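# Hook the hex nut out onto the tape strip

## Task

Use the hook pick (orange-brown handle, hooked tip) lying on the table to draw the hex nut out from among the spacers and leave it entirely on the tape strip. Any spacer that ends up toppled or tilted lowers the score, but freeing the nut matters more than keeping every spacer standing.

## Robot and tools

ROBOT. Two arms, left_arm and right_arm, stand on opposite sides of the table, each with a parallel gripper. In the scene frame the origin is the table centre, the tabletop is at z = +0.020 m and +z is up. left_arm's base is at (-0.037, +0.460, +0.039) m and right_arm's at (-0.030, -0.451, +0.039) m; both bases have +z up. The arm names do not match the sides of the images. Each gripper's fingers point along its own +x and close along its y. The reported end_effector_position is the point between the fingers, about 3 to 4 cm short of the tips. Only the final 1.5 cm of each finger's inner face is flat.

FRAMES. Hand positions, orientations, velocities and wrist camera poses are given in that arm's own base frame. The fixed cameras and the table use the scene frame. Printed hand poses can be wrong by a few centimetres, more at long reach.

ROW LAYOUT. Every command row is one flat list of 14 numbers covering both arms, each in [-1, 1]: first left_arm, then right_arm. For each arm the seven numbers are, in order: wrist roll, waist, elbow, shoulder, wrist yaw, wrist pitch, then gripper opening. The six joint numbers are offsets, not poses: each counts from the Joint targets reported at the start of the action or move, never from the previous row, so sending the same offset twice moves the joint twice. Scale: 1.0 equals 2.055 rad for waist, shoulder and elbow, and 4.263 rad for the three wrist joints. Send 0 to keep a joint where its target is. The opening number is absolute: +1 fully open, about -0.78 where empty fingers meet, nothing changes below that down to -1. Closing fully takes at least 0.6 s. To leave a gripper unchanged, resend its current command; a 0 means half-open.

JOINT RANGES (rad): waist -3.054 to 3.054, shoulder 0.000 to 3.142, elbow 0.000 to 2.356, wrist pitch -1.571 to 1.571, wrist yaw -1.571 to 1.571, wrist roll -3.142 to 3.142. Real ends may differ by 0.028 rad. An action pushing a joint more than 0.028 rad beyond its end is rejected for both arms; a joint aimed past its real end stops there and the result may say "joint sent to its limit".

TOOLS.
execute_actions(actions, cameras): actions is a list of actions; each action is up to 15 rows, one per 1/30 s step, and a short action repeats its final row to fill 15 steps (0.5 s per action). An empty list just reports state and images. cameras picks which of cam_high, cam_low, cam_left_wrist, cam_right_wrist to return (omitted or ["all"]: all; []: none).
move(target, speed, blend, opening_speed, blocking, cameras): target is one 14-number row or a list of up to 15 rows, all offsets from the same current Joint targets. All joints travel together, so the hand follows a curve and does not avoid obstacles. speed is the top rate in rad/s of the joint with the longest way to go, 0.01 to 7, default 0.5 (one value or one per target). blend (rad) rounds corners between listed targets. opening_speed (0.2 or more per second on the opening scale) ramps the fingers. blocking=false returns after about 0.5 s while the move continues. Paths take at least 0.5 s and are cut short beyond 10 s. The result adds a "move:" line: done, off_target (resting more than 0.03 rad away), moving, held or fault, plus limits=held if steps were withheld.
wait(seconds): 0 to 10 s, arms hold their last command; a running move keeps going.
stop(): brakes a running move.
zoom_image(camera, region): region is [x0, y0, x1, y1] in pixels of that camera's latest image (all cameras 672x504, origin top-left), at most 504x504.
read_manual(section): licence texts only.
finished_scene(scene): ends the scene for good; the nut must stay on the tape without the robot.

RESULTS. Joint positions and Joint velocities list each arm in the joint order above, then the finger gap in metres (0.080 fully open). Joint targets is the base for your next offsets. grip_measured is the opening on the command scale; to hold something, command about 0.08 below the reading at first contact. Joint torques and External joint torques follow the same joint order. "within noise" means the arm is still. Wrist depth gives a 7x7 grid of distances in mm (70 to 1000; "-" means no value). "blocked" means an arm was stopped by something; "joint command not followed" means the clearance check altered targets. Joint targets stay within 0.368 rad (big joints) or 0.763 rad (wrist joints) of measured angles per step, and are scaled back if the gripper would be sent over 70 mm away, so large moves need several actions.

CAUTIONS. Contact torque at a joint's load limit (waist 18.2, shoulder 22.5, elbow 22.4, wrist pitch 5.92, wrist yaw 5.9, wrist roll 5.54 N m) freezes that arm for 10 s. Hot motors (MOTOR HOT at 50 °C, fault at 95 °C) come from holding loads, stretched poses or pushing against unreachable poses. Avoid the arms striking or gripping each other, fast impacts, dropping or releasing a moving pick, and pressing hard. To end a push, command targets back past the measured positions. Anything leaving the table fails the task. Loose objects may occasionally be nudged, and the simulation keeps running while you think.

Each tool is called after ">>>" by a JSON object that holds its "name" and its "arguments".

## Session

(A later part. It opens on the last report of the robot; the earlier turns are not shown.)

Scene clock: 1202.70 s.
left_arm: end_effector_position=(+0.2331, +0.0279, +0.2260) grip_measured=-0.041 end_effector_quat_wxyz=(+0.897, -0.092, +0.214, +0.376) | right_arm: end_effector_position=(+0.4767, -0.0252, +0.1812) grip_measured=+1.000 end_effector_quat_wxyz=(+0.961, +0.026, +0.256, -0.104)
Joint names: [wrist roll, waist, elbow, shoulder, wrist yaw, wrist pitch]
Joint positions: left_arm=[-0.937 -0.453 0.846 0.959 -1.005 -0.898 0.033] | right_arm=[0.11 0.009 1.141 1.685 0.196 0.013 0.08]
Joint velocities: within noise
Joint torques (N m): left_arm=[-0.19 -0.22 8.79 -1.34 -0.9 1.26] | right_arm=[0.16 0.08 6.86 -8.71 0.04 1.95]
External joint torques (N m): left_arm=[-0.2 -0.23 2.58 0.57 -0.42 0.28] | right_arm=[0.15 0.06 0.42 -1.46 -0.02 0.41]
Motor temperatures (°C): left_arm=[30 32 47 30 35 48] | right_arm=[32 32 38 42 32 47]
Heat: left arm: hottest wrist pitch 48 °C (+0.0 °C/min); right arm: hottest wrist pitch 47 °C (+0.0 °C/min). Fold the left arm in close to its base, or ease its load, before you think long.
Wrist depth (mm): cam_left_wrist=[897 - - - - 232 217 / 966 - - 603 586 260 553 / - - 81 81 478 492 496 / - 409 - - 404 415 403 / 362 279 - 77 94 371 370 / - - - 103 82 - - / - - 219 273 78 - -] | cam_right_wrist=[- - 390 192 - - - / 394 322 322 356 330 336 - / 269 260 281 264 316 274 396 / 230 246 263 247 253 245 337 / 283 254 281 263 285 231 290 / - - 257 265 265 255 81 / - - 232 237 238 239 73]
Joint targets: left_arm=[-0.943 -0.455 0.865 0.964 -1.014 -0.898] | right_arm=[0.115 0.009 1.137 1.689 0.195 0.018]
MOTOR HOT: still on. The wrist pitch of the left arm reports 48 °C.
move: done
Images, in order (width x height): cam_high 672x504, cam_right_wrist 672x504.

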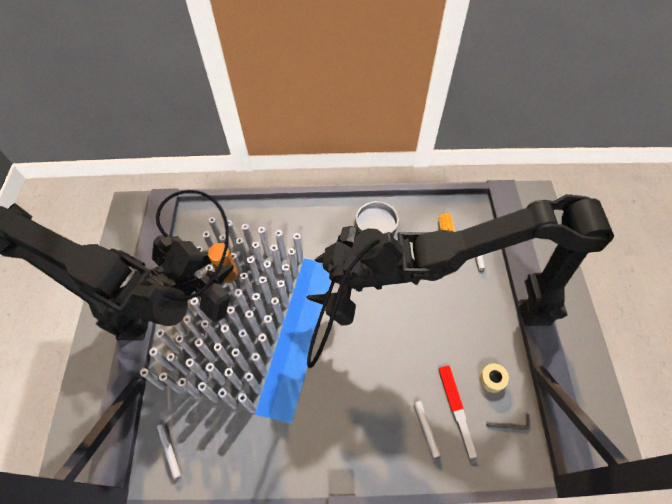

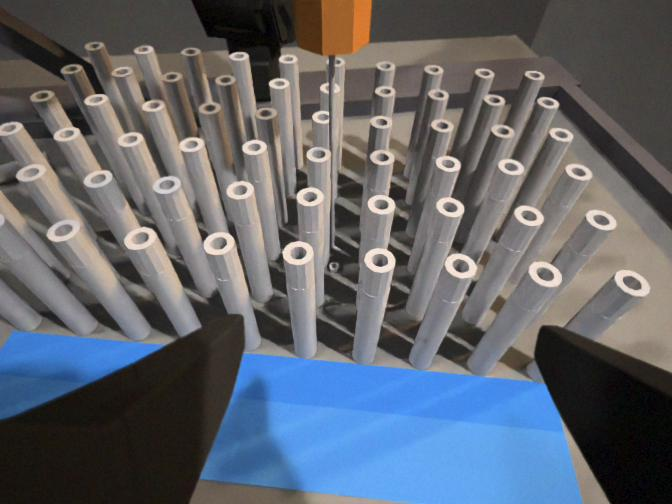

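>>> {"name": "move", "arguments": {"target": [-0.07124, -0.00774, 0.05421, 0.08457, -0.01607, -0.04762, -0.15, 0,0,0,0,0,0,1], "speed": 0.15, "cameras": ["cam_high","cam_right_wrist"]}}

>>> {"name": "zoom_image", "arguments": {"camera": "cam_right_wrist", "region": [315, 210, 375, 275]}}

Scene clock: 1212.17 s.
left_arm: end_effector_position=(+0.2385, +0.0274, +0.2259) grip_measured=-0.041 end_effector_quat_wxyz=(+0.865, -0.109, +0.208, +0.443) | right_arm: end_effector_position=(+0.4767, -0.0252, +0.1812) grip_measured=+1.000 end_effector_quat_wxyz=(+0.961, +0.026, +0.256, -0.104)
Joint names: [wrist roll, waist, elbow, shoulder, wrist yaw, wrist pitch]
Joint positions: left_arm=[-1.241 -0.469 0.958 1.132 -1.073 -1.1 0.033] | right_arm=[0.11 0.009 1.141 1.685 0.196 0.013 0.08]
Joint velocities: within noise
Joint torques (N m): left_arm=[-0.2 -0.21 8.29 -1.98 -1.01 0.84] | right_arm=[0.16 0.06 6.84 -8.7 0.03 1.94]
External joint torques (N m): left_arm=[-0.2 -0.22 2.37 0.8 -0.45 0.18] | right_arm=[0.16 0.06 0.4 -1.42 -0.03 0.4]
Motor temperatures (°C): left_arm=[30 32 47 30 35 48] | right_arm=[32 32 38 42 32 47]
Heat: left arm: hottest wrist pitch 48 °C (+0.0 °C/min); right arm: hottest wrist pitch 47 °C (+0.0 °C/min). Fold the left arm in close to its base, or ease its load, before you think long.
Wrist depth (mm): cam_left_wrist=[882 - - - - - 213 / 962 - - - 581 - - / - - - 81 481 475 477 / 408 408 - - 403 416 415 / 344 364 - 77 94 369 368 / - - 94 103 82 - - / - - 225 272 78 - -] | cam_right_wrist=[- - 390 192 - - - / 394 320 322 346 332 338 - / 269 260 279 264 317 274 397 / 230 246 264 247 255 246 340 / 284 251 283 263 284 230 288 / - - 256 263 266 255 81 / - - 232 237 240 238 73]
Joint targets: left_arm=[-1.246 -0.471 0.976 1.138 -1.082 -1.101] | right_arm=[0.115 0.009 1.137 1.689 0.195 0.018]
MOTOR HOT: still on. The wrist pitch of the left arm reports 48 °C.
move: done
Images, in order (width x height): cam_high 672x504, cam_right_wrist 672x504.

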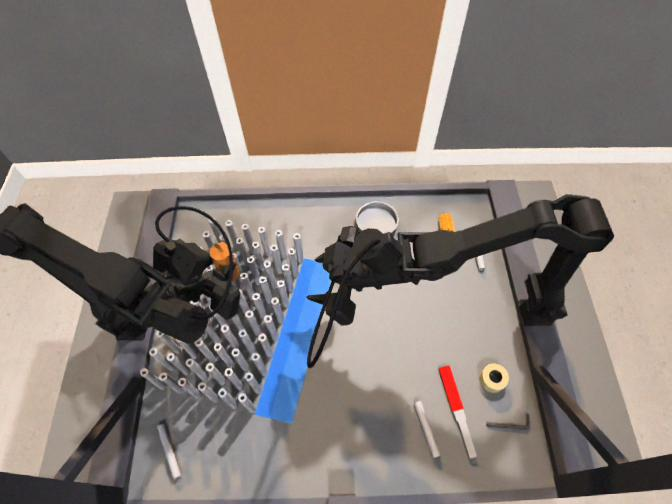

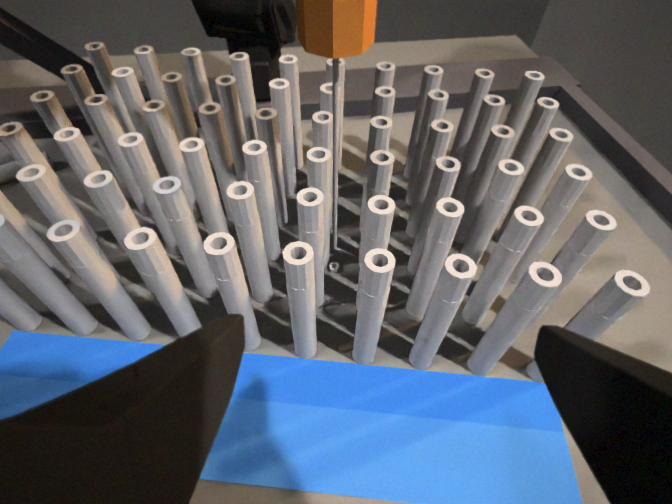

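Scaled by 7.754 from the camera's 672x504 image, which has a finer 960x720 frame.

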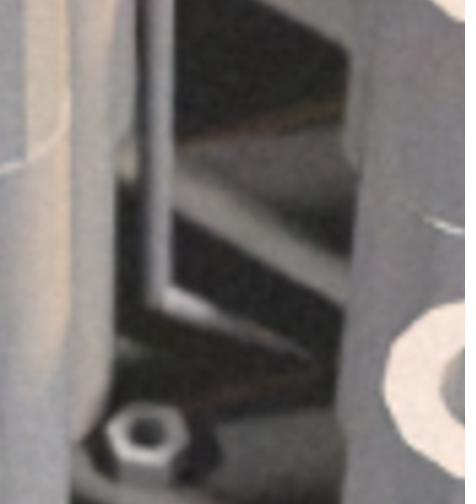

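>>> {"name": "move", "arguments": {"target": [-0.0707, -0.00453, 0.05625, 0.07912, -0.00528, -0.05158, -0.15, 0,0,0,0,0,0,1], "speed": 0.15, "cameras": ["cam_low","cam_right_wrist"]}}

>>> {"name": "zoom_image", "arguments": {"camera": "cam_right_wrist", "region": [315, 210, 375, 275]}}

Scene clock: 1222.60 s.
left_arm: end_effector_position=(+0.2431, +0.0247, +0.2264) grip_measured=-0.041 end_effector_quat_wxyz=(+0.834, -0.124, +0.200, +0.499) | right_arm: end_effector_position=(+0.4767, -0.0252, +0.1812) grip_measured=+1.000 end_effector_quat_wxyz=(+0.961, +0.026, +0.256, -0.104)
Joint names: [wrist roll, waist, elbow, shoulder, wrist yaw, wrist pitch]
Joint positions: left_arm=[-1.541 -0.478 1.075 1.293 -1.095 -1.319 0.033] | right_arm=[0.11 0.009 1.141 1.685 0.196 0.013 0.08]
Joint velocities: within noise
Joint torques (N m): left_arm=[-0.21 -0.21 7.83 -2.67 -1.05 0.42] | right_arm=[0.16 0.08 6.87 -8.7 0.03 1.94]
External joint torques (N m): left_arm=[-0.21 -0.21 2.22 0.86 -0.47 0.08] | right_arm=[0.15 0.11 0.36 -1.33 -0.04 0.39]
Motor temperatures (°C): left_arm=[30 32 47 30 36 47] | right_arm=[32 32 38 42 32 47]
Heat: left arm: hottest elbow 47 °C (+3.0 °C/min); right arm: hottest wrist pitch 47 °C (+0.0 °C/min).
Wrist depth (mm): cam_left_wrist=[880 976 - - - - 662 / 971 - - - 587 608 209 / - - - 81 477 494 459 / 407 411 - - 404 417 417 / 364 255 - 77 94 371 370 / - - 94 103 82 - - / - - 197 272 - - -] | cam_right_wrist=[- - 386 189 - - - / 392 321 322 347 332 335 - / 270 260 281 263 317 273 396 / 230 247 263 246 253 247 340 / 284 253 282 263 285 231 290 / - - 256 264 265 255 81 / - - 231 238 239 239 73]
Joint targets: left_arm=[-1.548 -0.480 1.091 1.300 -1.105 -1.321] | right_arm=[0.115 0.009 1.137 1.689 0.195 0.018]
MOTOR HOT: cleared for the motors of the left arm.
move: done
Images, in order (width x height): cam_low 672x504, cam_right_wrist 672x504.

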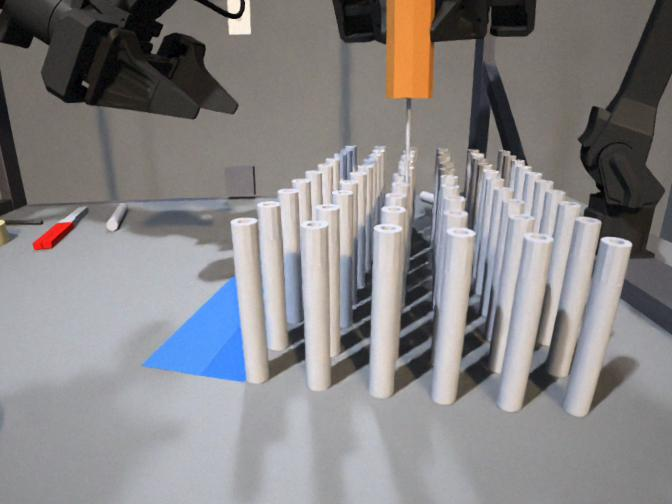

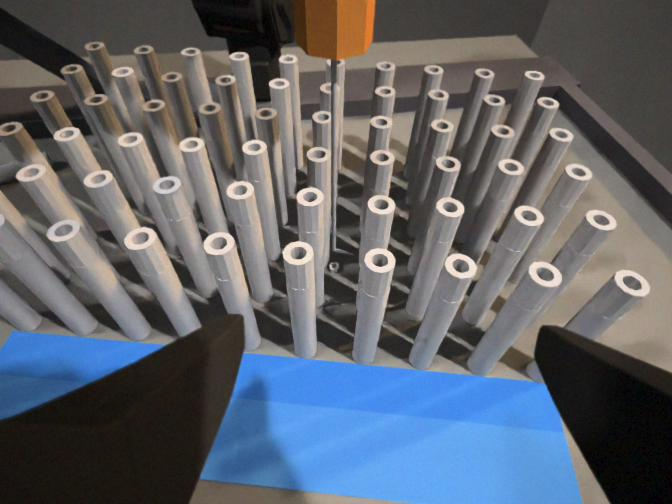

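Scaled by 7.754 from the camera's 672x504 image, which has a finer 960x720 frame.

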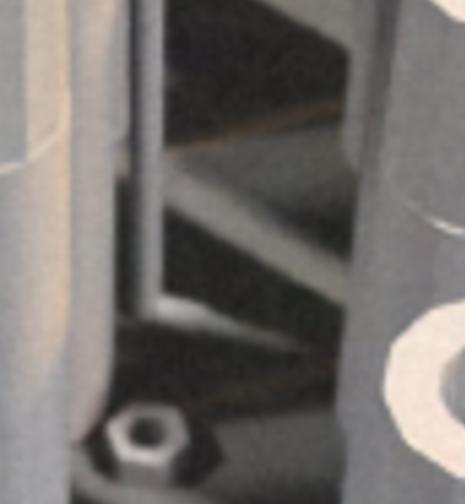

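>>> {"name": "move", "arguments": {"target": [0, -0.00282, -0.01946, 0, 0, 0.00375, -0.15, 0,0,0,0,0,0,1], "speed": 0.06, "cameras": ["cam_low","cam_right_wrist"]}}

>>> {"name": "zoom_image", "arguments": {"camera": "cam_right_wrist", "region": [315, 210, 375, 275]}}

Scene clock: 1245.30 s.
left_arm: end_effector_position=(+0.2432, +0.0234, +0.2228) grip_measured=-0.041 end_effector_quat_wxyz=(+0.836, -0.123, +0.200, +0.497) | right_arm: end_effector_position=(+0.4767, -0.0252, +0.1812) grip_measured=+1.000 end_effector_quat_wxyz=(+0.961, +0.026, +0.256, -0.104)
Joint names: [wrist roll, waist, elbow, shoulder, wrist yaw, wrist pitch]
Joint positions: left_arm=[-1.542 -0.484 1.061 1.294 -1.096 -1.306 0.033] | right_arm=[0.11 0.009 1.141 1.685 0.196 0.013 0.08]
Joint velocities: within noise
Joint torques (N m): left_arm=[-0.21 -0.17 4.75 -2.78 -1.03 0.65] | right_arm=[0.16 0.07 6.85 -8.7 0.03 1.93]
External joint torques (N m): left_arm=[-0.21 -0.17 -0.85 0.76 -0.44 0.32] | right_arm=[0.16 0.08 0.41 -1.45 -0.03 0.39]
Motor temperatures (°C): left_arm=[30 32 47 30 36 45] | right_arm=[32 32 38 42 32 47]
Heat: left arm: hottest elbow 47 °C (+2.0 °C/min); right arm: hottest wrist pitch 47 °C (+0.0 °C/min).
Wrist depth (mm): cam_left_wrist=[885 991 - - - - 209 / 965 - - - 591 605 209 / - - - 81 474 483 471 / 404 413 - - 400 412 412 / 360 249 - 77 94 365 366 / - - 94 103 82 - - / - - 181 269 78 - -] | cam_right_wrist=[- - 385 190 - - - / 393 321 322 356 331 336 - / 270 260 281 265 316 274 398 / 230 247 264 247 254 245 339 / 284 253 282 264 286 230 289 / - - 257 263 265 254 81 / - - 231 238 238 238 73]
Joint targets: left_arm=[-1.548 -0.486 1.052 1.300 -1.105 -1.305] | right_arm=[0.115 0.009 1.137 1.689 0.195 0.018]
move: done
Images, in order (width x height): cam_low 672x504, cam_right_wrist 672x504.

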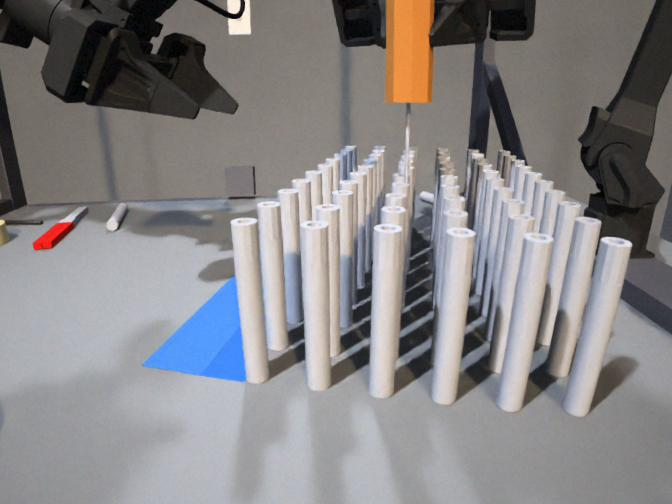

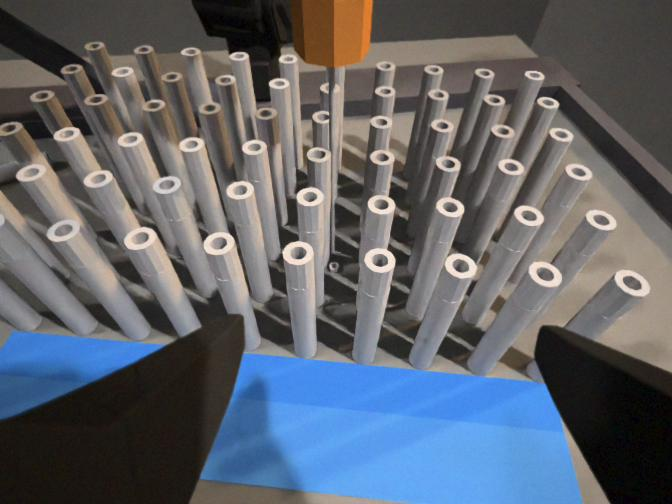

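Scaled by 7.754 from the camera's 672x504 image, which has a finer 960x720 frame.

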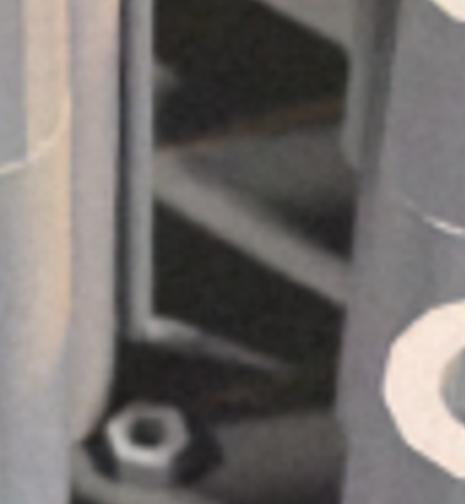

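>>> {"name": "move", "arguments": {"target": [0, 0, -0.0039, 0, 0, 0.0019, -0.15, 0,0,0,0,0,0,1], "speed": 0.06, "cameras": ["cam_right_wrist"]}}

>>> {"name": "zoom_image", "arguments": {"camera": "cam_right_wrist", "region": [315, 210, 375, 275]}}

Scene clock: 1250.93 s.
left_arm: end_effector_position=(+0.2432, +0.0234, +0.2208) grip_measured=-0.041 end_effector_quat_wxyz=(+0.836, -0.123, +0.200, +0.497) | right_arm: end_effector_position=(+0.4767, -0.0252, +0.1812) grip_measured=+1.000 end_effector_quat_wxyz=(+0.961, +0.026, +0.256, -0.104)
Joint names: [wrist roll, waist, elbow, shoulder, wrist yaw, wrist pitch]
Joint positions: left_arm=[-1.542 -0.484 1.053 1.294 -1.096 -1.298 0.033] | right_arm=[0.11 0.009 1.141 1.685 0.196 0.013 0.08]
Joint velocities: within noise
Joint torques (N m): left_arm=[-0.2 -0.17 4.74 -2.72 -1.03 0.66] | right_arm=[0.16 0.06 6.85 -8.69 0.04 1.94]
External joint torques (N m): left_arm=[-0.21 -0.17 -0.86 0.84 -0.44 0.32] | right_arm=[0.15 -0.01 0.42 -1.42 -0.01 0.41]
Motor temperatures (°C): left_arm=[30 32 46 30 36 45] | right_arm=[32 32 38 42 32 47]
Heat: left arm: hottest elbow 46 °C (+0.0 °C/min); right arm: hottest wrist pitch 47 °C (+0.0 °C/min).
Wrist depth (mm): cam_left_wrist=[892 971 - - - - 212 / 971 - - - 574 601 210 / - - - 81 467 486 470 / 402 412 - - 397 409 407 / 358 248 - 77 94 365 363 / - - 94 103 82 - - / - - 181 267 77 - -] | cam_right_wrist=[- - 386 190 - - - / 391 320 325 355 330 335 - / 269 260 280 265 317 272 393 / 231 245 263 247 254 246 340 / 283 253 282 263 285 230 291 / - - 258 264 266 255 81 / - - 231 237 239 240 73]
Joint targets: left_arm=[-1.548 -0.486 1.044 1.300 -1.105 -1.297] | right_arm=[0.115 0.009 1.137 1.689 0.195 0.018]
move: done
Images, in order (width x height): cam_right_wrist 672x504.

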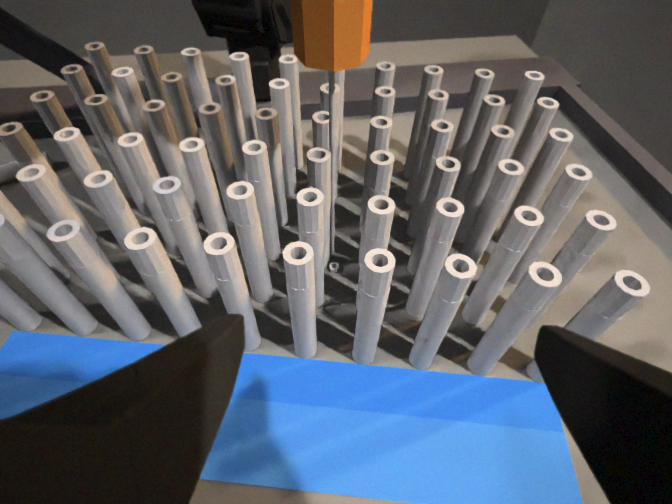

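Scaled by 7.754 from the camera's 672x504 image, which has a finer 960x720 frame.

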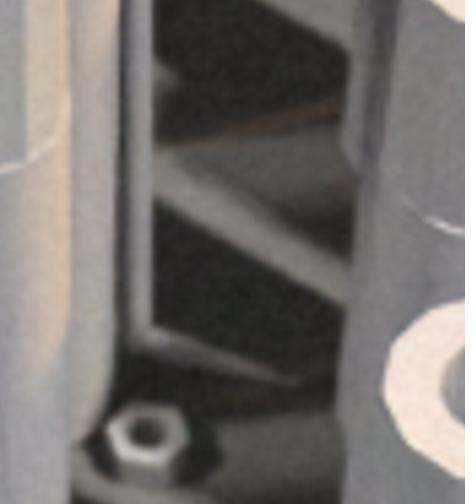

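>>> {"name": "move", "arguments": {"target": [0, 0, -0.0029, 0, 0, 0.0014, -0.15, 0,0,0,0,0,0,1], "speed": 0.06, "cameras": ["cam_right_wrist"]}}

>>> {"name": "zoom_image", "arguments": {"camera": "cam_right_wrist", "region": [315, 210, 375, 275]}}

Scene clock: 1254.47 s.
left_arm: end_effector_position=(+0.2431, +0.0234, +0.2193) grip_measured=-0.041 end_effector_quat_wxyz=(+0.836, -0.123, +0.201, +0.497) | right_arm: end_effector_position=(+0.4767, -0.0252, +0.1812) grip_measured=+1.000 end_effector_quat_wxyz=(+0.961, +0.026, +0.256, -0.104)
Joint names: [wrist roll, waist, elbow, shoulder, wrist yaw, wrist pitch]
Joint positions: left_arm=[-1.542 -0.484 1.047 1.294 -1.096 -1.292 0.033] | right_arm=[0.11 0.009 1.141 1.685 0.196 0.013 0.08]
Joint velocities: within noise
Joint torques (N m): left_arm=[-0.21 -0.2 4.7 -2.77 -1.02 0.66] | right_arm=[0.16 0.06 6.84 -8.73 0.03 1.94]
External joint torques (N m): left_arm=[-0.21 -0.2 -0.89 0.79 -0.44 0.33] | right_arm=[0.15 0.07 0.34 -1.37 -0.03 0.38]
Motor temperatures (°C): left_arm=[30 32 46 30 36 45] | right_arm=[32 32 38 42 32 47]
Heat: left arm: hottest elbow 46 °C (+0.0 °C/min); right arm: hottest wrist pitch 47 °C (+0.0 °C/min).
Wrist depth (mm): cam_left_wrist=[884 974 - - - - 214 / 971 - - - 576 595 209 / - - - 81 467 484 466 / 399 411 - - 395 407 406 / 355 249 - 77 94 362 360 / - - 94 103 82 - - / - - 181 267 77 - -] | cam_right_wrist=[- - 387 190 - - - / 392 320 322 357 332 336 - / 270 260 281 264 319 274 398 / 230 245 263 246 254 245 339 / 282 253 282 263 285 231 290 / - - 257 264 265 256 81 / - - 231 237 238 239 73]
Joint targets: left_arm=[-1.548 -0.486 1.038 1.300 -1.105 -1.291] | right_arm=[0.115 0.009 1.137 1.689 0.195 0.018]
move: done
Images, in order (width x height): cam_right_wrist 672x504.

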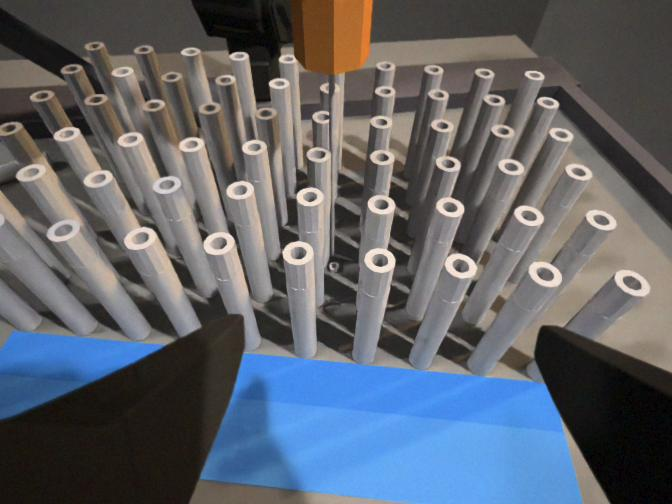

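Scaled by 7.754 from the camera's 672x504 image, which has a finer 960x720 frame.

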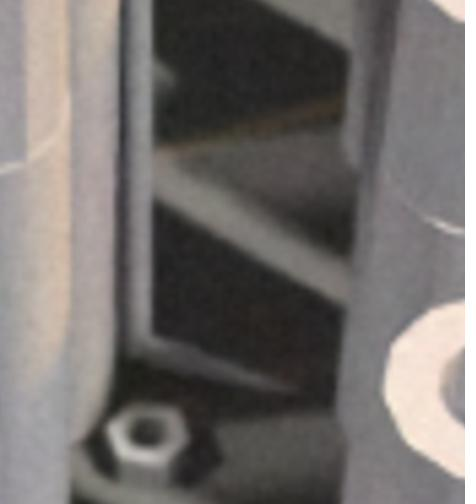

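>>> {"name": "move", "arguments": {"target": [0, 0, -0.0029, 0, 0, 0.0014, -0.15, 0,0,0,0,0,0,1], "speed": 0.06, "cameras": ["cam_right_wrist"]}}

>>> {"name": "zoom_image", "arguments": {"camera": "cam_right_wrist", "region": [315, 210, 375, 275]}}

Scene clock: 1258.87 s.
left_arm: end_effector_position=(+0.2433, +0.0235, +0.2189) grip_measured=-0.041 end_effector_quat_wxyz=(+0.836, -0.122, +0.199, +0.497) | right_arm: end_effector_position=(+0.4767, -0.0252, +0.1812) grip_measured=+1.000 end_effector_quat_wxyz=(+0.961, +0.026, +0.256, -0.104)
Joint names: [wrist roll, waist, elbow, shoulder, wrist yaw, wrist pitch]
Joint positions: left_arm=[-1.542 -0.484 1.044 1.294 -1.1 -1.288 0.033] | right_arm=[0.11 0.009 1.141 1.685 0.196 0.013 0.08]
Joint velocities: within noise
Joint torques (N m): left_arm=[-0.21 -0.16 4.47 -2.74 -0.87 0.82] | right_arm=[0.16 0.07 6.84 -8.7 0.04 1.94]
External joint torques (N m): left_arm=[-0.22 -0.16 -1.09 0.79 -0.3 0.49] | right_arm=[0.15 0.05 0.33 -1.36 -0.02 0.38]
Motor temperatures (°C): left_arm=[30 32 45 30 36 44] | right_arm=[32 32 38 42 32 47]
Heat: left arm: hottest elbow 45 °C (-2.0 °C/min); right arm: hottest wrist pitch 47 °C (+0.0 °C/min).
Wrist depth (mm): cam_left_wrist=[881 978 - - - - 213 / 961 - - - 577 603 209 / - - - 81 464 483 468 / 399 399 - - 397 408 409 / 356 248 - 74 94 363 364 / - - 94 102 82 - - / - - 182 266 77 - -] | cam_right_wrist=[- - 386 190 - - - / 392 321 322 356 331 336 - / 269 260 280 263 317 272 397 / 231 246 264 246 253 245 338 / 283 253 282 263 286 231 289 / - - 257 263 266 254 81 / - - 232 238 239 239 73]
Joint targets: left_arm=[-1.548 -0.486 1.032 1.300 -1.105 -1.285] | right_arm=[0.115 0.009 1.137 1.689 0.195 0.018]
move: done
Images, in order (width x height): cam_right_wrist 672x504.

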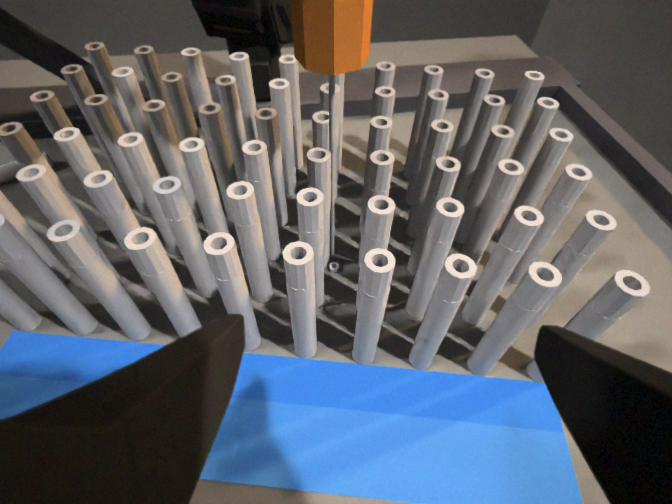

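Scaled by 7.754 from the camera's 672x504 image, which has a finer 960x720 frame.

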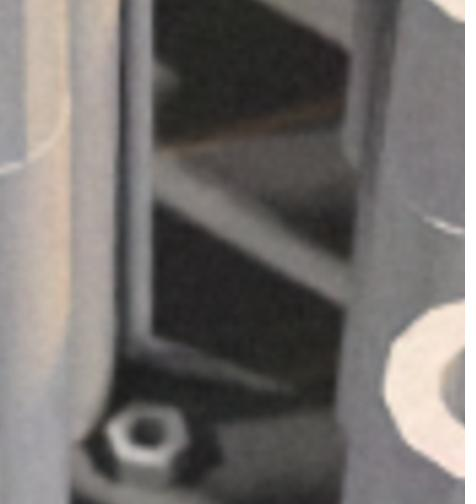

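>>> {"name": "move", "arguments": {"target": [0, 0, 0.0165, 0, 0, -0.0019, -0.15, 0,0,0,0,0,0,1], "speed": 0.06, "cameras": []}}

Scene clock: 1281.83 s.
left_arm: end_effector_position=(+0.2437, +0.0233, +0.2204) grip_measured=-0.041 end_effector_quat_wxyz=(+0.836, -0.123, +0.198, +0.496) | right_arm: end_effector_position=(+0.4767, -0.0252, +0.1812) grip_measured=+1.000 end_effector_quat_wxyz=(+0.961, +0.026, +0.256, -0.104)
Joint names: [wrist roll, waist, elbow, shoulder, wrist yaw, wrist pitch]
Joint positions: left_arm=[-1.542 -0.484 1.049 1.294 -1.1 -1.291 0.033] | right_arm=[0.11 0.009 1.141 1.685 0.196 0.013 0.08]
Joint velocities: within noise
Joint torques (N m): left_arm=[-0.21 -0.14 7.85 -2.73 -0.87 0.43] | right_arm=[0.15 0.05 6.83 -8.71 0.04 1.94]
External joint torques (N m): left_arm=[-0.21 -0.14 2.24 0.86 -0.29 0.09] | right_arm=[0.15 0.04 0.33 -1.37 -0.02 0.38]
Motor temperatures (°C): left_arm=[30 32 42 30 36 44] | right_arm=[32 32 38 42 32 48]
Heat: left arm: hottest wrist pitch 44 °C (-3.0 °C/min); right arm: hottest wrist pitch 48 °C (+1.0 °C/min).
Wrist depth (mm): cam_left_wrist=[883 979 - - - - 206 / 963 - - - 591 600 207 / - - - 81 472 486 470 / 400 411 - - 398 411 410 / 356 250 - 77 94 365 364 / - - 94 103 82 - - / - - 188 267 - - -] | cam_right_wrist=[- - 389 189 - - - / 395 320 323 357 332 336 - / 269 259 282 265 317 273 397 / 230 246 263 247 254 244 340 / 282 254 283 264 284 231 289 / - - 257 263 265 255 81 / - - 231 236 239 239 73]
Joint targets: left_arm=[-1.547 -0.486 1.066 1.300 -1.105 -1.293] | right_arm=[0.115 0.009 1.137 1.689 0.195 0.018]
move: done
No camera images: "cameras" was empty.

>>> {"name": "move", "arguments": {"target": [0.00167, 0.00443, 0.01421, 0.01859, 0.00012, 0.00206, -0.15, 0,0,0,0,0,0,1], "speed": 0.06, "cameras": ["cam_right_wrist"]}}

>>> {"name": "zoom_image", "arguments": {"camera": "cam_right_wrist", "region": [315, 220, 375, 285]}}

Scene clock: 1287.33 s.
left_arm: end_effector_position=(+0.2517, +0.0203, +0.2208) grip_measured=-0.041 end_effector_quat_wxyz=(+0.835, -0.123, +0.199, +0.499) | right_arm: end_effector_position=(+0.4767, -0.0252, +0.1812) grip_measured=+1.000 end_effector_quat_wxyz=(+0.961, +0.026, +0.256, -0.104)
Joint names: [wrist roll, waist, elbow, shoulder, wrist yaw, wrist pitch]
Joint positions: left_arm=[-1.542 -0.479 1.078 1.331 -1.1 -1.285 0.033] | right_arm=[0.11 0.009 1.141 1.685 0.196 0.013 0.08]
Joint velocities: within noise
Joint torques (N m): left_arm=[0.03 0.24 7.86 -2.91 -0.85 0.68] | right_arm=[0.16 0.06 6.84 -8.68 0.03 1.94]
External joint torques (N m): left_arm=[0.03 0.24 2.28 0.93 -0.27 0.36] | right_arm=[0.15 0.06 0.4 -1.41 -0.03 0.4]
Motor temperatures (°C): left_arm=[30 32 42 30 36 44] | right_arm=[32 32 38 42 32 48]
Heat: left arm: hottest wrist pitch 44 °C (-2.0 °C/min); right arm: hottest wrist pitch 48 °C (+1.0 °C/min).
Wrist depth (mm): cam_left_wrist=[885 985 - - - - 200 / 979 - - - 577 600 206 / - - - 81 465 472 469 / 401 401 - - 398 410 410 / 348 277 - 77 94 365 354 / - - - 103 82 - - / - - 267 268 84 - -] | cam_right_wrist=[- - 409 179 - - - / 393 319 321 348 330 334 - / 269 260 283 290 317 274 397 / 230 246 264 246 254 245 339 / 284 252 282 263 286 230 289 / - - 258 264 265 254 81 / - - 232 237 239 239 73]
Joint targets: left_arm=[-1.540 -0.477 1.095 1.338 -1.104 -1.284] | right_arm=[0.115 0.009 1.137 1.689 0.195 0.018]
move: done
Images, in order (width x height): cam_right_wrist 672x504.

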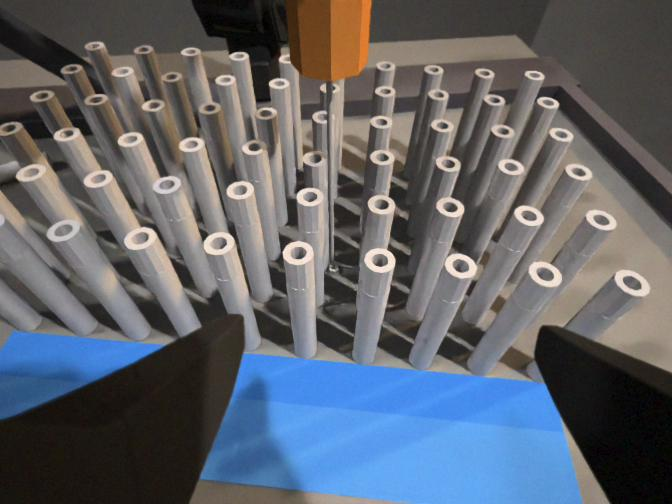

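Scaled by 7.754 from the camera's 672x504 image, which has a finer 960x720 frame.

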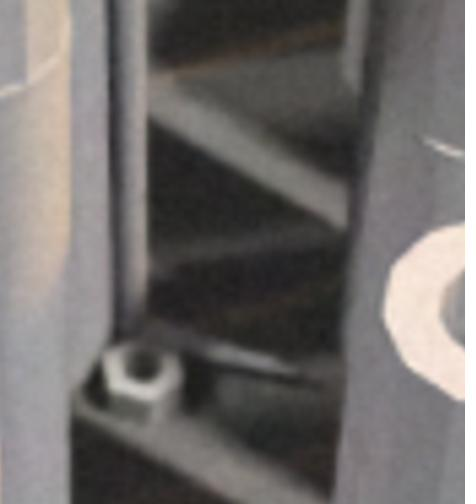

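>>> {"name": "move", "arguments": {"target": [0.01447, 0.01426, 0.00453, -0.00307, 0.00439, 0.0095, -0.15, 0,0,0,0,0,0,1], "speed": 0.06, "cameras": ["cam_right_wrist"]}}

>>> {"name": "zoom_image", "arguments": {"camera": "cam_right_wrist", "region": [315, 220, 375, 285]}}

Scene clock: 1308.63 s.
left_arm: end_effector_position=(+0.2568, +0.0235, +0.2212) grip_measured=-0.041 end_effector_quat_wxyz=(+0.833, -0.126, +0.205, +0.498) | right_arm: end_effector_position=(+0.4767, -0.0252, +0.1812) grip_measured=+1.000 end_effector_quat_wxyz=(+0.961, +0.026, +0.256, -0.104)
Joint names: [wrist roll, waist, elbow, shoulder, wrist yaw, wrist pitch]
Joint positions: left_arm=[-1.484 -0.45 1.088 1.331 -1.082 -1.245 0.033] | right_arm=[0.11 0.009 1.141 1.685 0.196 0.013 0.08]
Joint velocities: within noise
Joint torques (N m): left_arm=[0.17 0.28 7.91 -3.65 -0.8 0.75] | right_arm=[0.16 0.08 6.88 -8.68 0.04 1.95]
External joint torques (N m): left_arm=[0.17 0.28 2.28 0.24 -0.23 0.37] | right_arm=[0.16 0.06 0.47 -1.46 -0.01 0.42]
Motor temperatures (°C): left_arm=[30 32 43 31 36 44] | right_arm=[32 32 38 42 32 48]
Heat: left arm: hottest wrist pitch 44 °C (-1.0 °C/min); right arm: hottest wrist pitch 48 °C (+1.0 °C/min).
Wrist depth (mm): cam_left_wrist=[891 980 - - - - 199 / 970 - - - 564 588 201 / - - - 81 461 464 462 / 396 410 - - 394 407 406 / 345 292 - 77 94 361 361 / - - - 103 82 - - / - - 273 248 84 - -] | cam_right_wrist=[- - 390 173 - - - / 394 321 321 304 329 337 - / 269 260 280 264 316 272 394 / 231 246 264 246 255 245 340 / 282 254 282 264 286 231 290 / - - 256 265 265 255 81 / - - 232 237 240 239 73]
Joint targets: left_arm=[-1.479 -0.448 1.104 1.332 -1.086 -1.243] | right_arm=[0.115 0.009 1.137 1.689 0.195 0.018]
move: done
Images, in order (width x height): cam_right_wrist 672x504.

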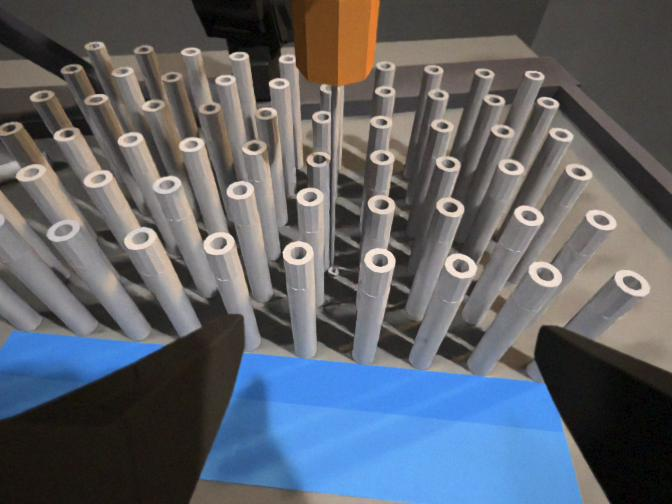

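Scaled by 7.754 from the camera's 672x504 image, which has a finer 960x720 frame.

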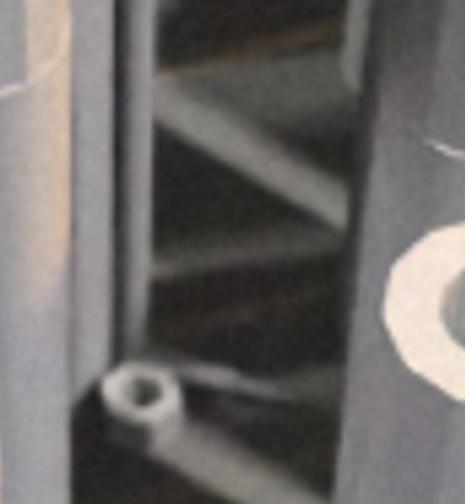

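>>> {"name": "move", "arguments": {"target": [0.00547, 0.0053, 0.01703, 0.02161, 0.0004, 0.00664, -0.15, 0,0,0,0,0,0,1], "speed": 0.06, "cameras": ["cam_right_wrist"]}}

>>> {"name": "zoom_image", "arguments": {"camera": "cam_right_wrist", "region": [310, 230, 370, 295]}}

Scene clock: 1321.50 s.
left_arm: end_effector_position=(+0.2684, +0.0205, +0.2227) grip_measured=-0.041 end_effector_quat_wxyz=(+0.833, -0.129, +0.204, +0.498) | right_arm: end_effector_position=(+0.4767, -0.0252, +0.1812) grip_measured=+1.000 end_effector_quat_wxyz=(+0.961, +0.026, +0.256, -0.104)
Joint names: [wrist roll, waist, elbow, shoulder, wrist yaw, wrist pitch]
Joint positions: left_arm=[-1.461 -0.439 1.123 1.369 -1.08 -1.217 0.033] | right_arm=[0.11 0.009 1.141 1.685 0.196 0.013 0.08]
Joint velocities: within noise
Joint torques (N m): left_arm=[0.16 0.26 7.96 -3.26 -0.81 0.8] | right_arm=[0.16 0.07 6.84 -8.7 0.04 1.94]
External joint torques (N m): left_arm=[0.16 0.28 2.27 0.93 -0.23 0.37] | right_arm=[0.16 0.02 0.47 -1.53 -0.02 0.42]
Motor temperatures (°C): left_arm=[30 32 43 32 36 43] | right_arm=[32 32 38 42 32 48]
Heat: left arm: hottest elbow 43 °C (-1.0 °C/min); right arm: hottest wrist pitch 48 °C (+1.0 °C/min).
Wrist depth (mm): cam_left_wrist=[890 981 - - - - 188 / 981 - - - 566 588 197 / - - - 81 457 466 465 / 398 397 - - 396 406 411 / 336 253 - 77 94 363 362 / - - - 103 82 - - / - - 269 200 84 - -] | cam_right_wrist=[- - 383 165 - - - / 392 322 320 308 331 335 - / 270 261 280 351 317 273 397 / 231 246 263 247 253 245 339 / 284 253 283 263 286 232 289 / - - 256 264 267 256 81 / - - 232 237 239 239 73]
Joint targets: left_arm=[-1.455 -0.437 1.139 1.376 -1.084 -1.215] | right_arm=[0.115 0.009 1.137 1.689 0.195 0.018]
move: done
Images, in order (width x height): cam_right_wrist 672x504.

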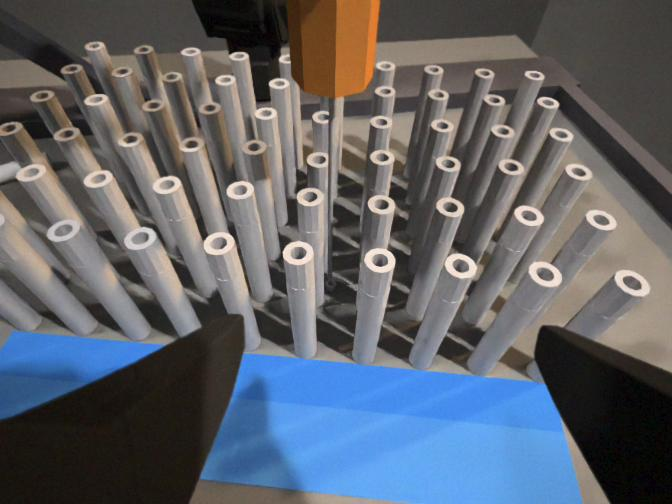

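Scaled by 7.754 from the camera's 672x504 image, which has a finer 960x720 frame.

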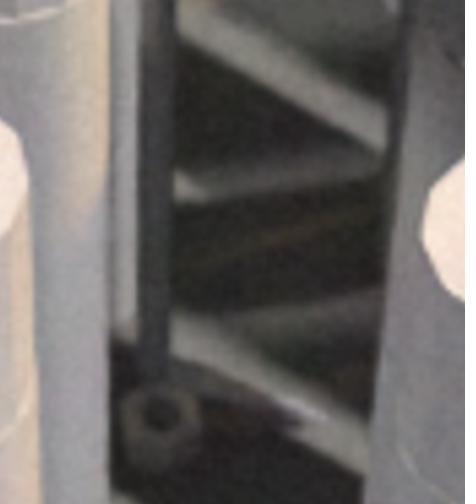

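>>> {"name": "move", "arguments": {"target": [0.00687, 0.00686, 0.01869, 0.02433, 0.0003, 0.00889, -0.15, 0,0,0,0,0,0,1], "speed": 0.06, "cameras": ["cam_right_wrist"]}}

>>> {"name": "zoom_image", "arguments": {"camera": "cam_right_wrist", "region": [310, 250, 370, 315]}}

Scene clock: 1330.77 s.
left_arm: end_effector_position=(+0.2831, +0.0174, +0.2223) grip_measured=-0.041 end_effector_quat_wxyz=(+0.833, -0.129, +0.204, +0.498) | right_arm: end_effector_position=(+0.4767, -0.0252, +0.1812) grip_measured=+1.000 end_effector_quat_wxyz=(+0.961, +0.026, +0.256, -0.104)
Joint names: [wrist roll, waist, elbow, shoulder, wrist yaw, wrist pitch]
Joint positions: left_arm=[-1.432 -0.425 1.161 1.419 -1.079 -1.179 0.033] | right_arm=[0.11 0.009 1.141 1.685 0.196 0.013 0.08]
Joint velocities: within noise
Joint torques (N m): left_arm=[0.17 0.23 8.03 -3.64 -0.82 0.84] | right_arm=[0.16 0.08 6.85 -8.7 0.03 1.94]
External joint torques (N m): left_arm=[0.17 0.22 2.35 0.91 -0.25 0.39] | right_arm=[0.16 0.02 0.41 -1.42 -0.02 0.4]
Motor temperatures (°C): left_arm=[30 32 43 32 36 43] | right_arm=[31 32 38 43 32 48]
Heat: left arm: hottest elbow 43 °C (+0.0 °C/min); right arm: hottest wrist pitch 48 °C (+1.0 °C/min).
Wrist depth (mm): cam_left_wrist=[891 994 - - - - 183 / 985 - - - 574 593 191 / - - - 81 464 446 462 / 396 408 - - 394 407 406 / 273 248 - 77 94 362 361 / - - 94 103 82 - - / - - 177 267 78 - -] | cam_right_wrist=[- - 374 148 - - - / 393 322 327 169 329 337 - / 270 261 280 352 317 274 397 / 230 246 263 246 254 245 340 / 283 254 281 264 287 231 288 / - - 256 264 265 254 81 / - - 230 238 238 238 73]
Joint targets: left_arm=[-1.426 -0.423 1.177 1.427 -1.082 -1.177] | right_arm=[0.115 0.009 1.137 1.689 0.195 0.018]
move: done
Images, in order (width x height): cam_right_wrist 672x504.

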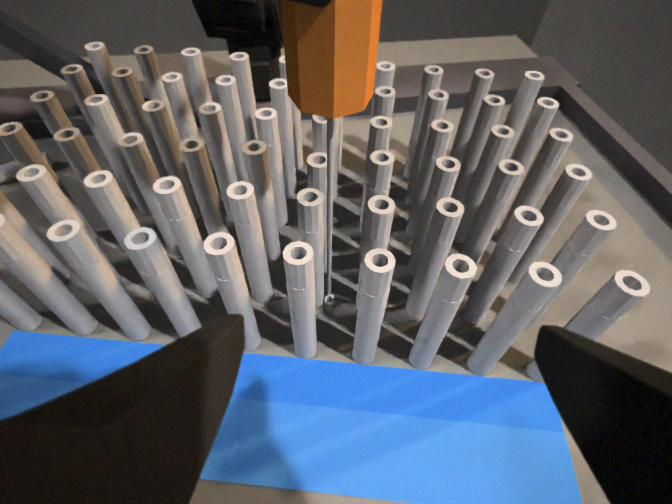

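Scaled by 7.754 from the camera's 672x504 image, which has a finer 960x720 frame.

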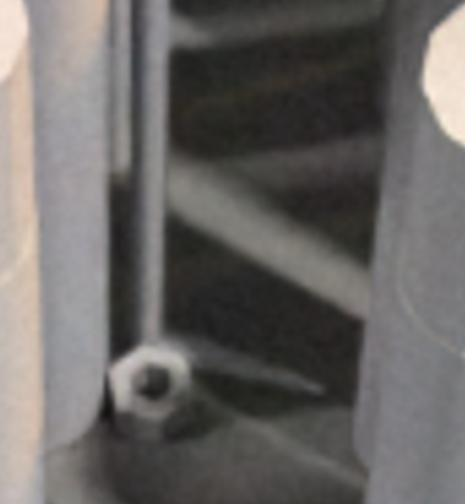

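>>> {"name": "move", "arguments": {"target": [-0.06997, -0.00959, 0.05732, 0.06083, 0, -0.06015, -0.15, 0,0,0,0,0,0,1], "speed": 0.12, "cameras": ["cam_low","cam_right_wrist"]}}

>>> {"name": "zoom_image", "arguments": {"camera": "cam_right_wrist", "region": [310, 250, 370, 315]}}

Scene clock: 1351.53 s.
left_arm: end_effector_position=(+0.2805, +0.0144, +0.2238) grip_measured=-0.041 end_effector_quat_wxyz=(+0.801, -0.139, +0.198, +0.547) | right_arm: end_effector_position=(+0.4767, -0.0252, +0.1812) grip_measured=+1.000 end_effector_quat_wxyz=(+0.961, +0.026, +0.256, -0.104)
Joint names: [wrist roll, waist, elbow, shoulder, wrist yaw, wrist pitch]
Joint positions: left_arm=[-1.718 -0.44 1.28 1.543 -1.078 -1.432 0.033] | right_arm=[0.11 0.009 1.141 1.685 0.196 0.013 0.08]
Joint velocities: within noise
Joint torques (N m): left_arm=[-0.22 -0.19 7.5 -4.07 -0.81 0.14] | right_arm=[0.16 0.07 6.85 -8.7 0.04 1.94]
External joint torques (N m): left_arm=[-0.22 -0.17 2.12 1.11 -0.24 0.03] | right_arm=[0.15 0.04 0.37 -1.4 -0.01 0.4]
Motor temperatures (°C): left_arm=[30 31 44 32 36 43] | right_arm=[31 32 38 43 32 48]
Heat: left arm: hottest elbow 44 °C (+2.0 °C/min); right arm: hottest wrist pitch 48 °C (+0.0 °C/min).
Wrist depth (mm): cam_left_wrist=[912 992 - - - - - / - - - - - 578 183 / - - - 81 463 479 200 / 407 312 - - 398 407 406 / 348 307 - 77 94 364 360 / - - 94 103 82 - - / - - 193 225 78 - -] | cam_right_wrist=[- - 372 153 - - - / 393 321 319 280 330 337 - / 269 260 281 341 317 273 394 / 231 247 264 246 254 246 339 / 284 253 282 263 287 231 291 / - - 256 264 266 254 81 / - - 232 236 239 238 73]
Joint targets: left_arm=[-1.725 -0.442 1.295 1.552 -1.082 -1.434] | right_arm=[0.115 0.009 1.137 1.689 0.195 0.018]
move: done
Images, in order (width x height): cam_low 672x504, cam_right_wrist 672x504.

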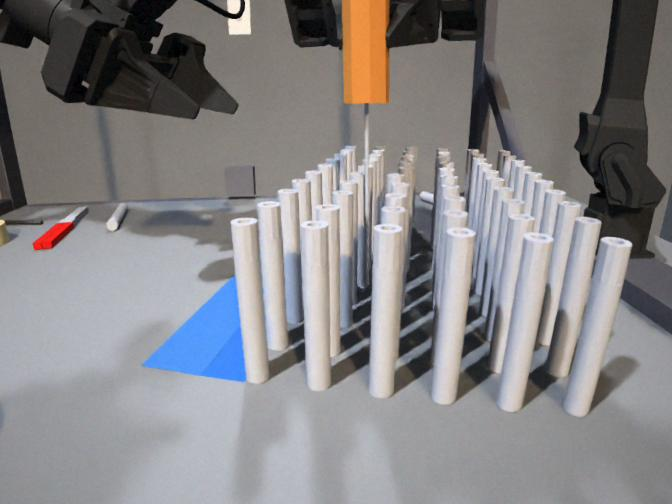

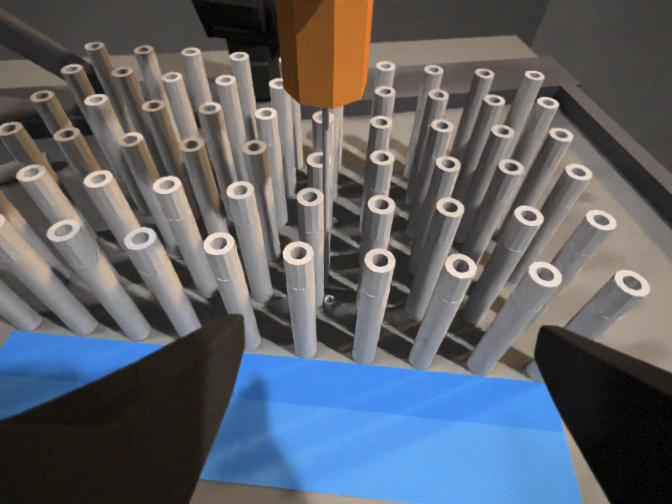

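Scaled by 7.754 from the camera's 672x504 image, which has a finer 960x720 frame.

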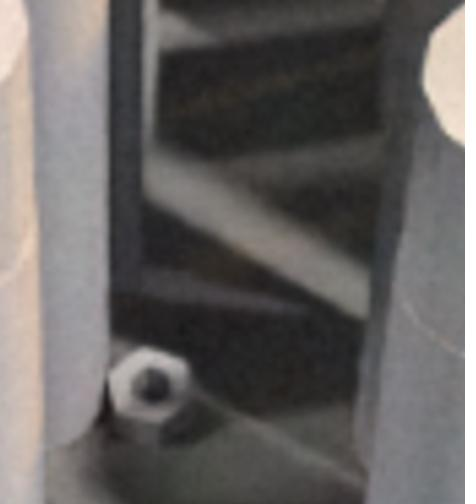

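>>> {"name": "move", "arguments": {"target": [0.01185, 0.01066, 0.00798, 0.00706, 0.00183, 0.00988, -0.15, 0,0,0,0,0,0,1], "speed": 0.07, "cameras": ["cam_right_wrist"]}}

>>> {"name": "zoom_image", "arguments": {"camera": "cam_right_wrist", "region": [310, 260, 370, 325]}}

Scene clock: 1372.83 s.
left_arm: end_effector_position=(+0.2886, +0.0151, +0.2230) grip_measured=-0.041 end_effector_quat_wxyz=(+0.801, -0.143, +0.200, +0.546) | right_arm: end_effector_position=(+0.4767, -0.0252, +0.1812) grip_measured=+1.000 end_effector_quat_wxyz=(+0.961, +0.026, +0.256, -0.104)
Joint names: [wrist roll, waist, elbow, shoulder, wrist yaw, wrist pitch]
Joint positions: left_arm=[-1.679 -0.423 1.296 1.557 -1.072 -1.393 0.033] | right_arm=[0.11 0.009 1.141 1.685 0.196 0.013 0.08]
Joint velocities: within noise
Joint torques (N m): left_arm=[0.14 0.21 7.58 -4.29 -0.76 0.5] | right_arm=[0.16 0.07 6.86 -8.7 0.03 1.93]
External joint torques (N m): left_arm=[0.13 0.24 2.1 1.05 -0.19 0.3] | right_arm=[0.16 0.1 0.42 -1.42 -0.04 0.4]
Motor temperatures (°C): left_arm=[30 31 43 33 36 43] | right_arm=[31 31 38 43 32 48]
Heat: left arm: hottest elbow 43 °C (+0.0 °C/min); right arm: hottest wrist pitch 48 °C (+0.0 °C/min).
Wrist depth (mm): cam_left_wrist=[914 982 - - - - 187 / - - - - - 574 180 / - - - 81 451 477 203 / 401 394 - - 393 406 403 / 295 271 - 77 94 362 360 / - - - 103 82 - - / - - 181 267 78 - -] | cam_right_wrist=[- - 377 145 - - - / 392 320 327 167 330 336 - / 268 260 280 351 317 272 397 / 231 246 262 246 254 246 338 / 284 253 282 264 286 231 289 / - - 256 264 266 255 81 / - - 232 237 239 239 73]
Joint targets: left_arm=[-1.674 -0.420 1.312 1.566 -1.075 -1.392] | right_arm=[0.115 0.009 1.137 1.689 0.195 0.018]
move: done
Images, in order (width x height): cam_right_wrist 672x504.

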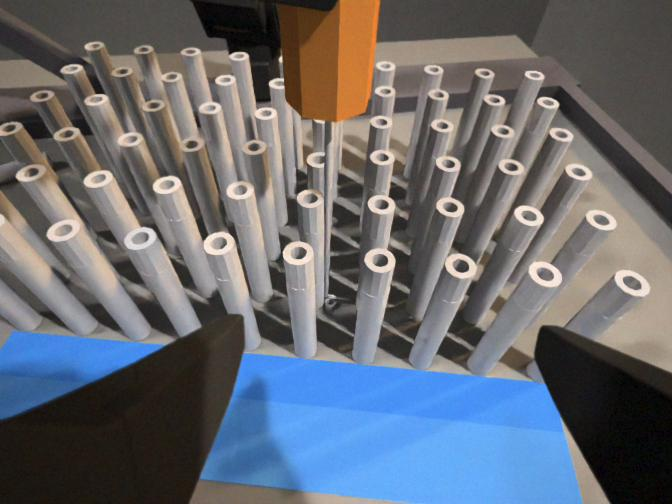

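Scaled by 7.754 from the camera's 672x504 image, which has a finer 960x720 frame.

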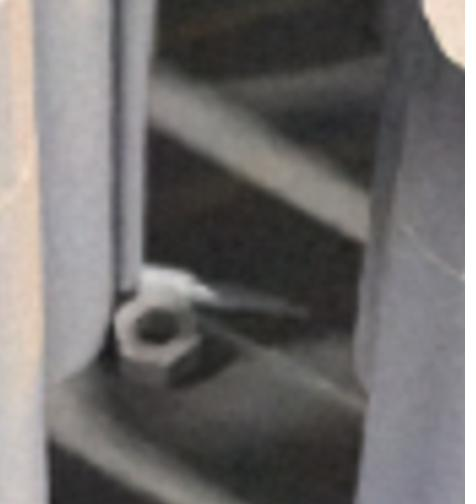

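>>> {"name": "zoom_image", "arguments": {"camera": "cam_right_wrist", "region": [280, 90, 400, 220]}}

Scaled by 3.877 from the camera's 672x504 image, which has a finer 960x720 frame.

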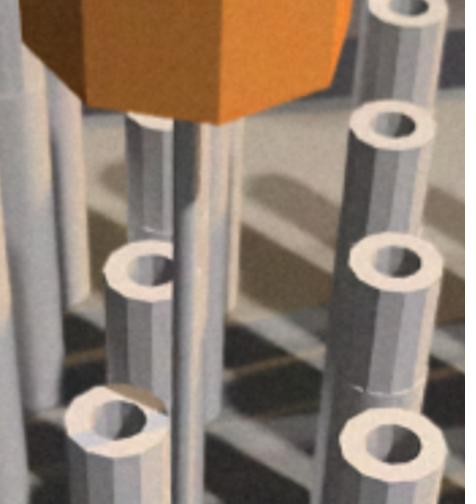

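>>> {"name": "zoom_image", "arguments": {"camera": "cam_right_wrist", "region": [280, 240, 410, 380]}}

Scaled by 3.600 from the camera's 672x504 image, which has a finer 960x720 frame.

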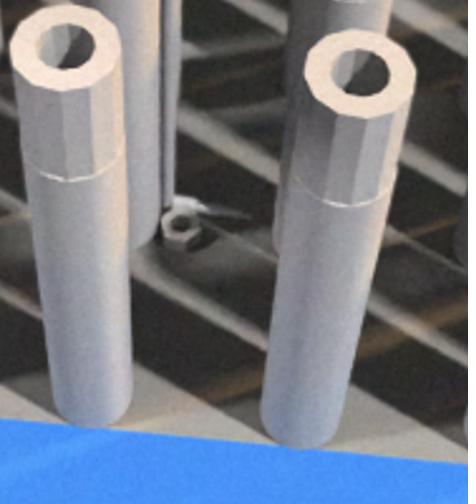

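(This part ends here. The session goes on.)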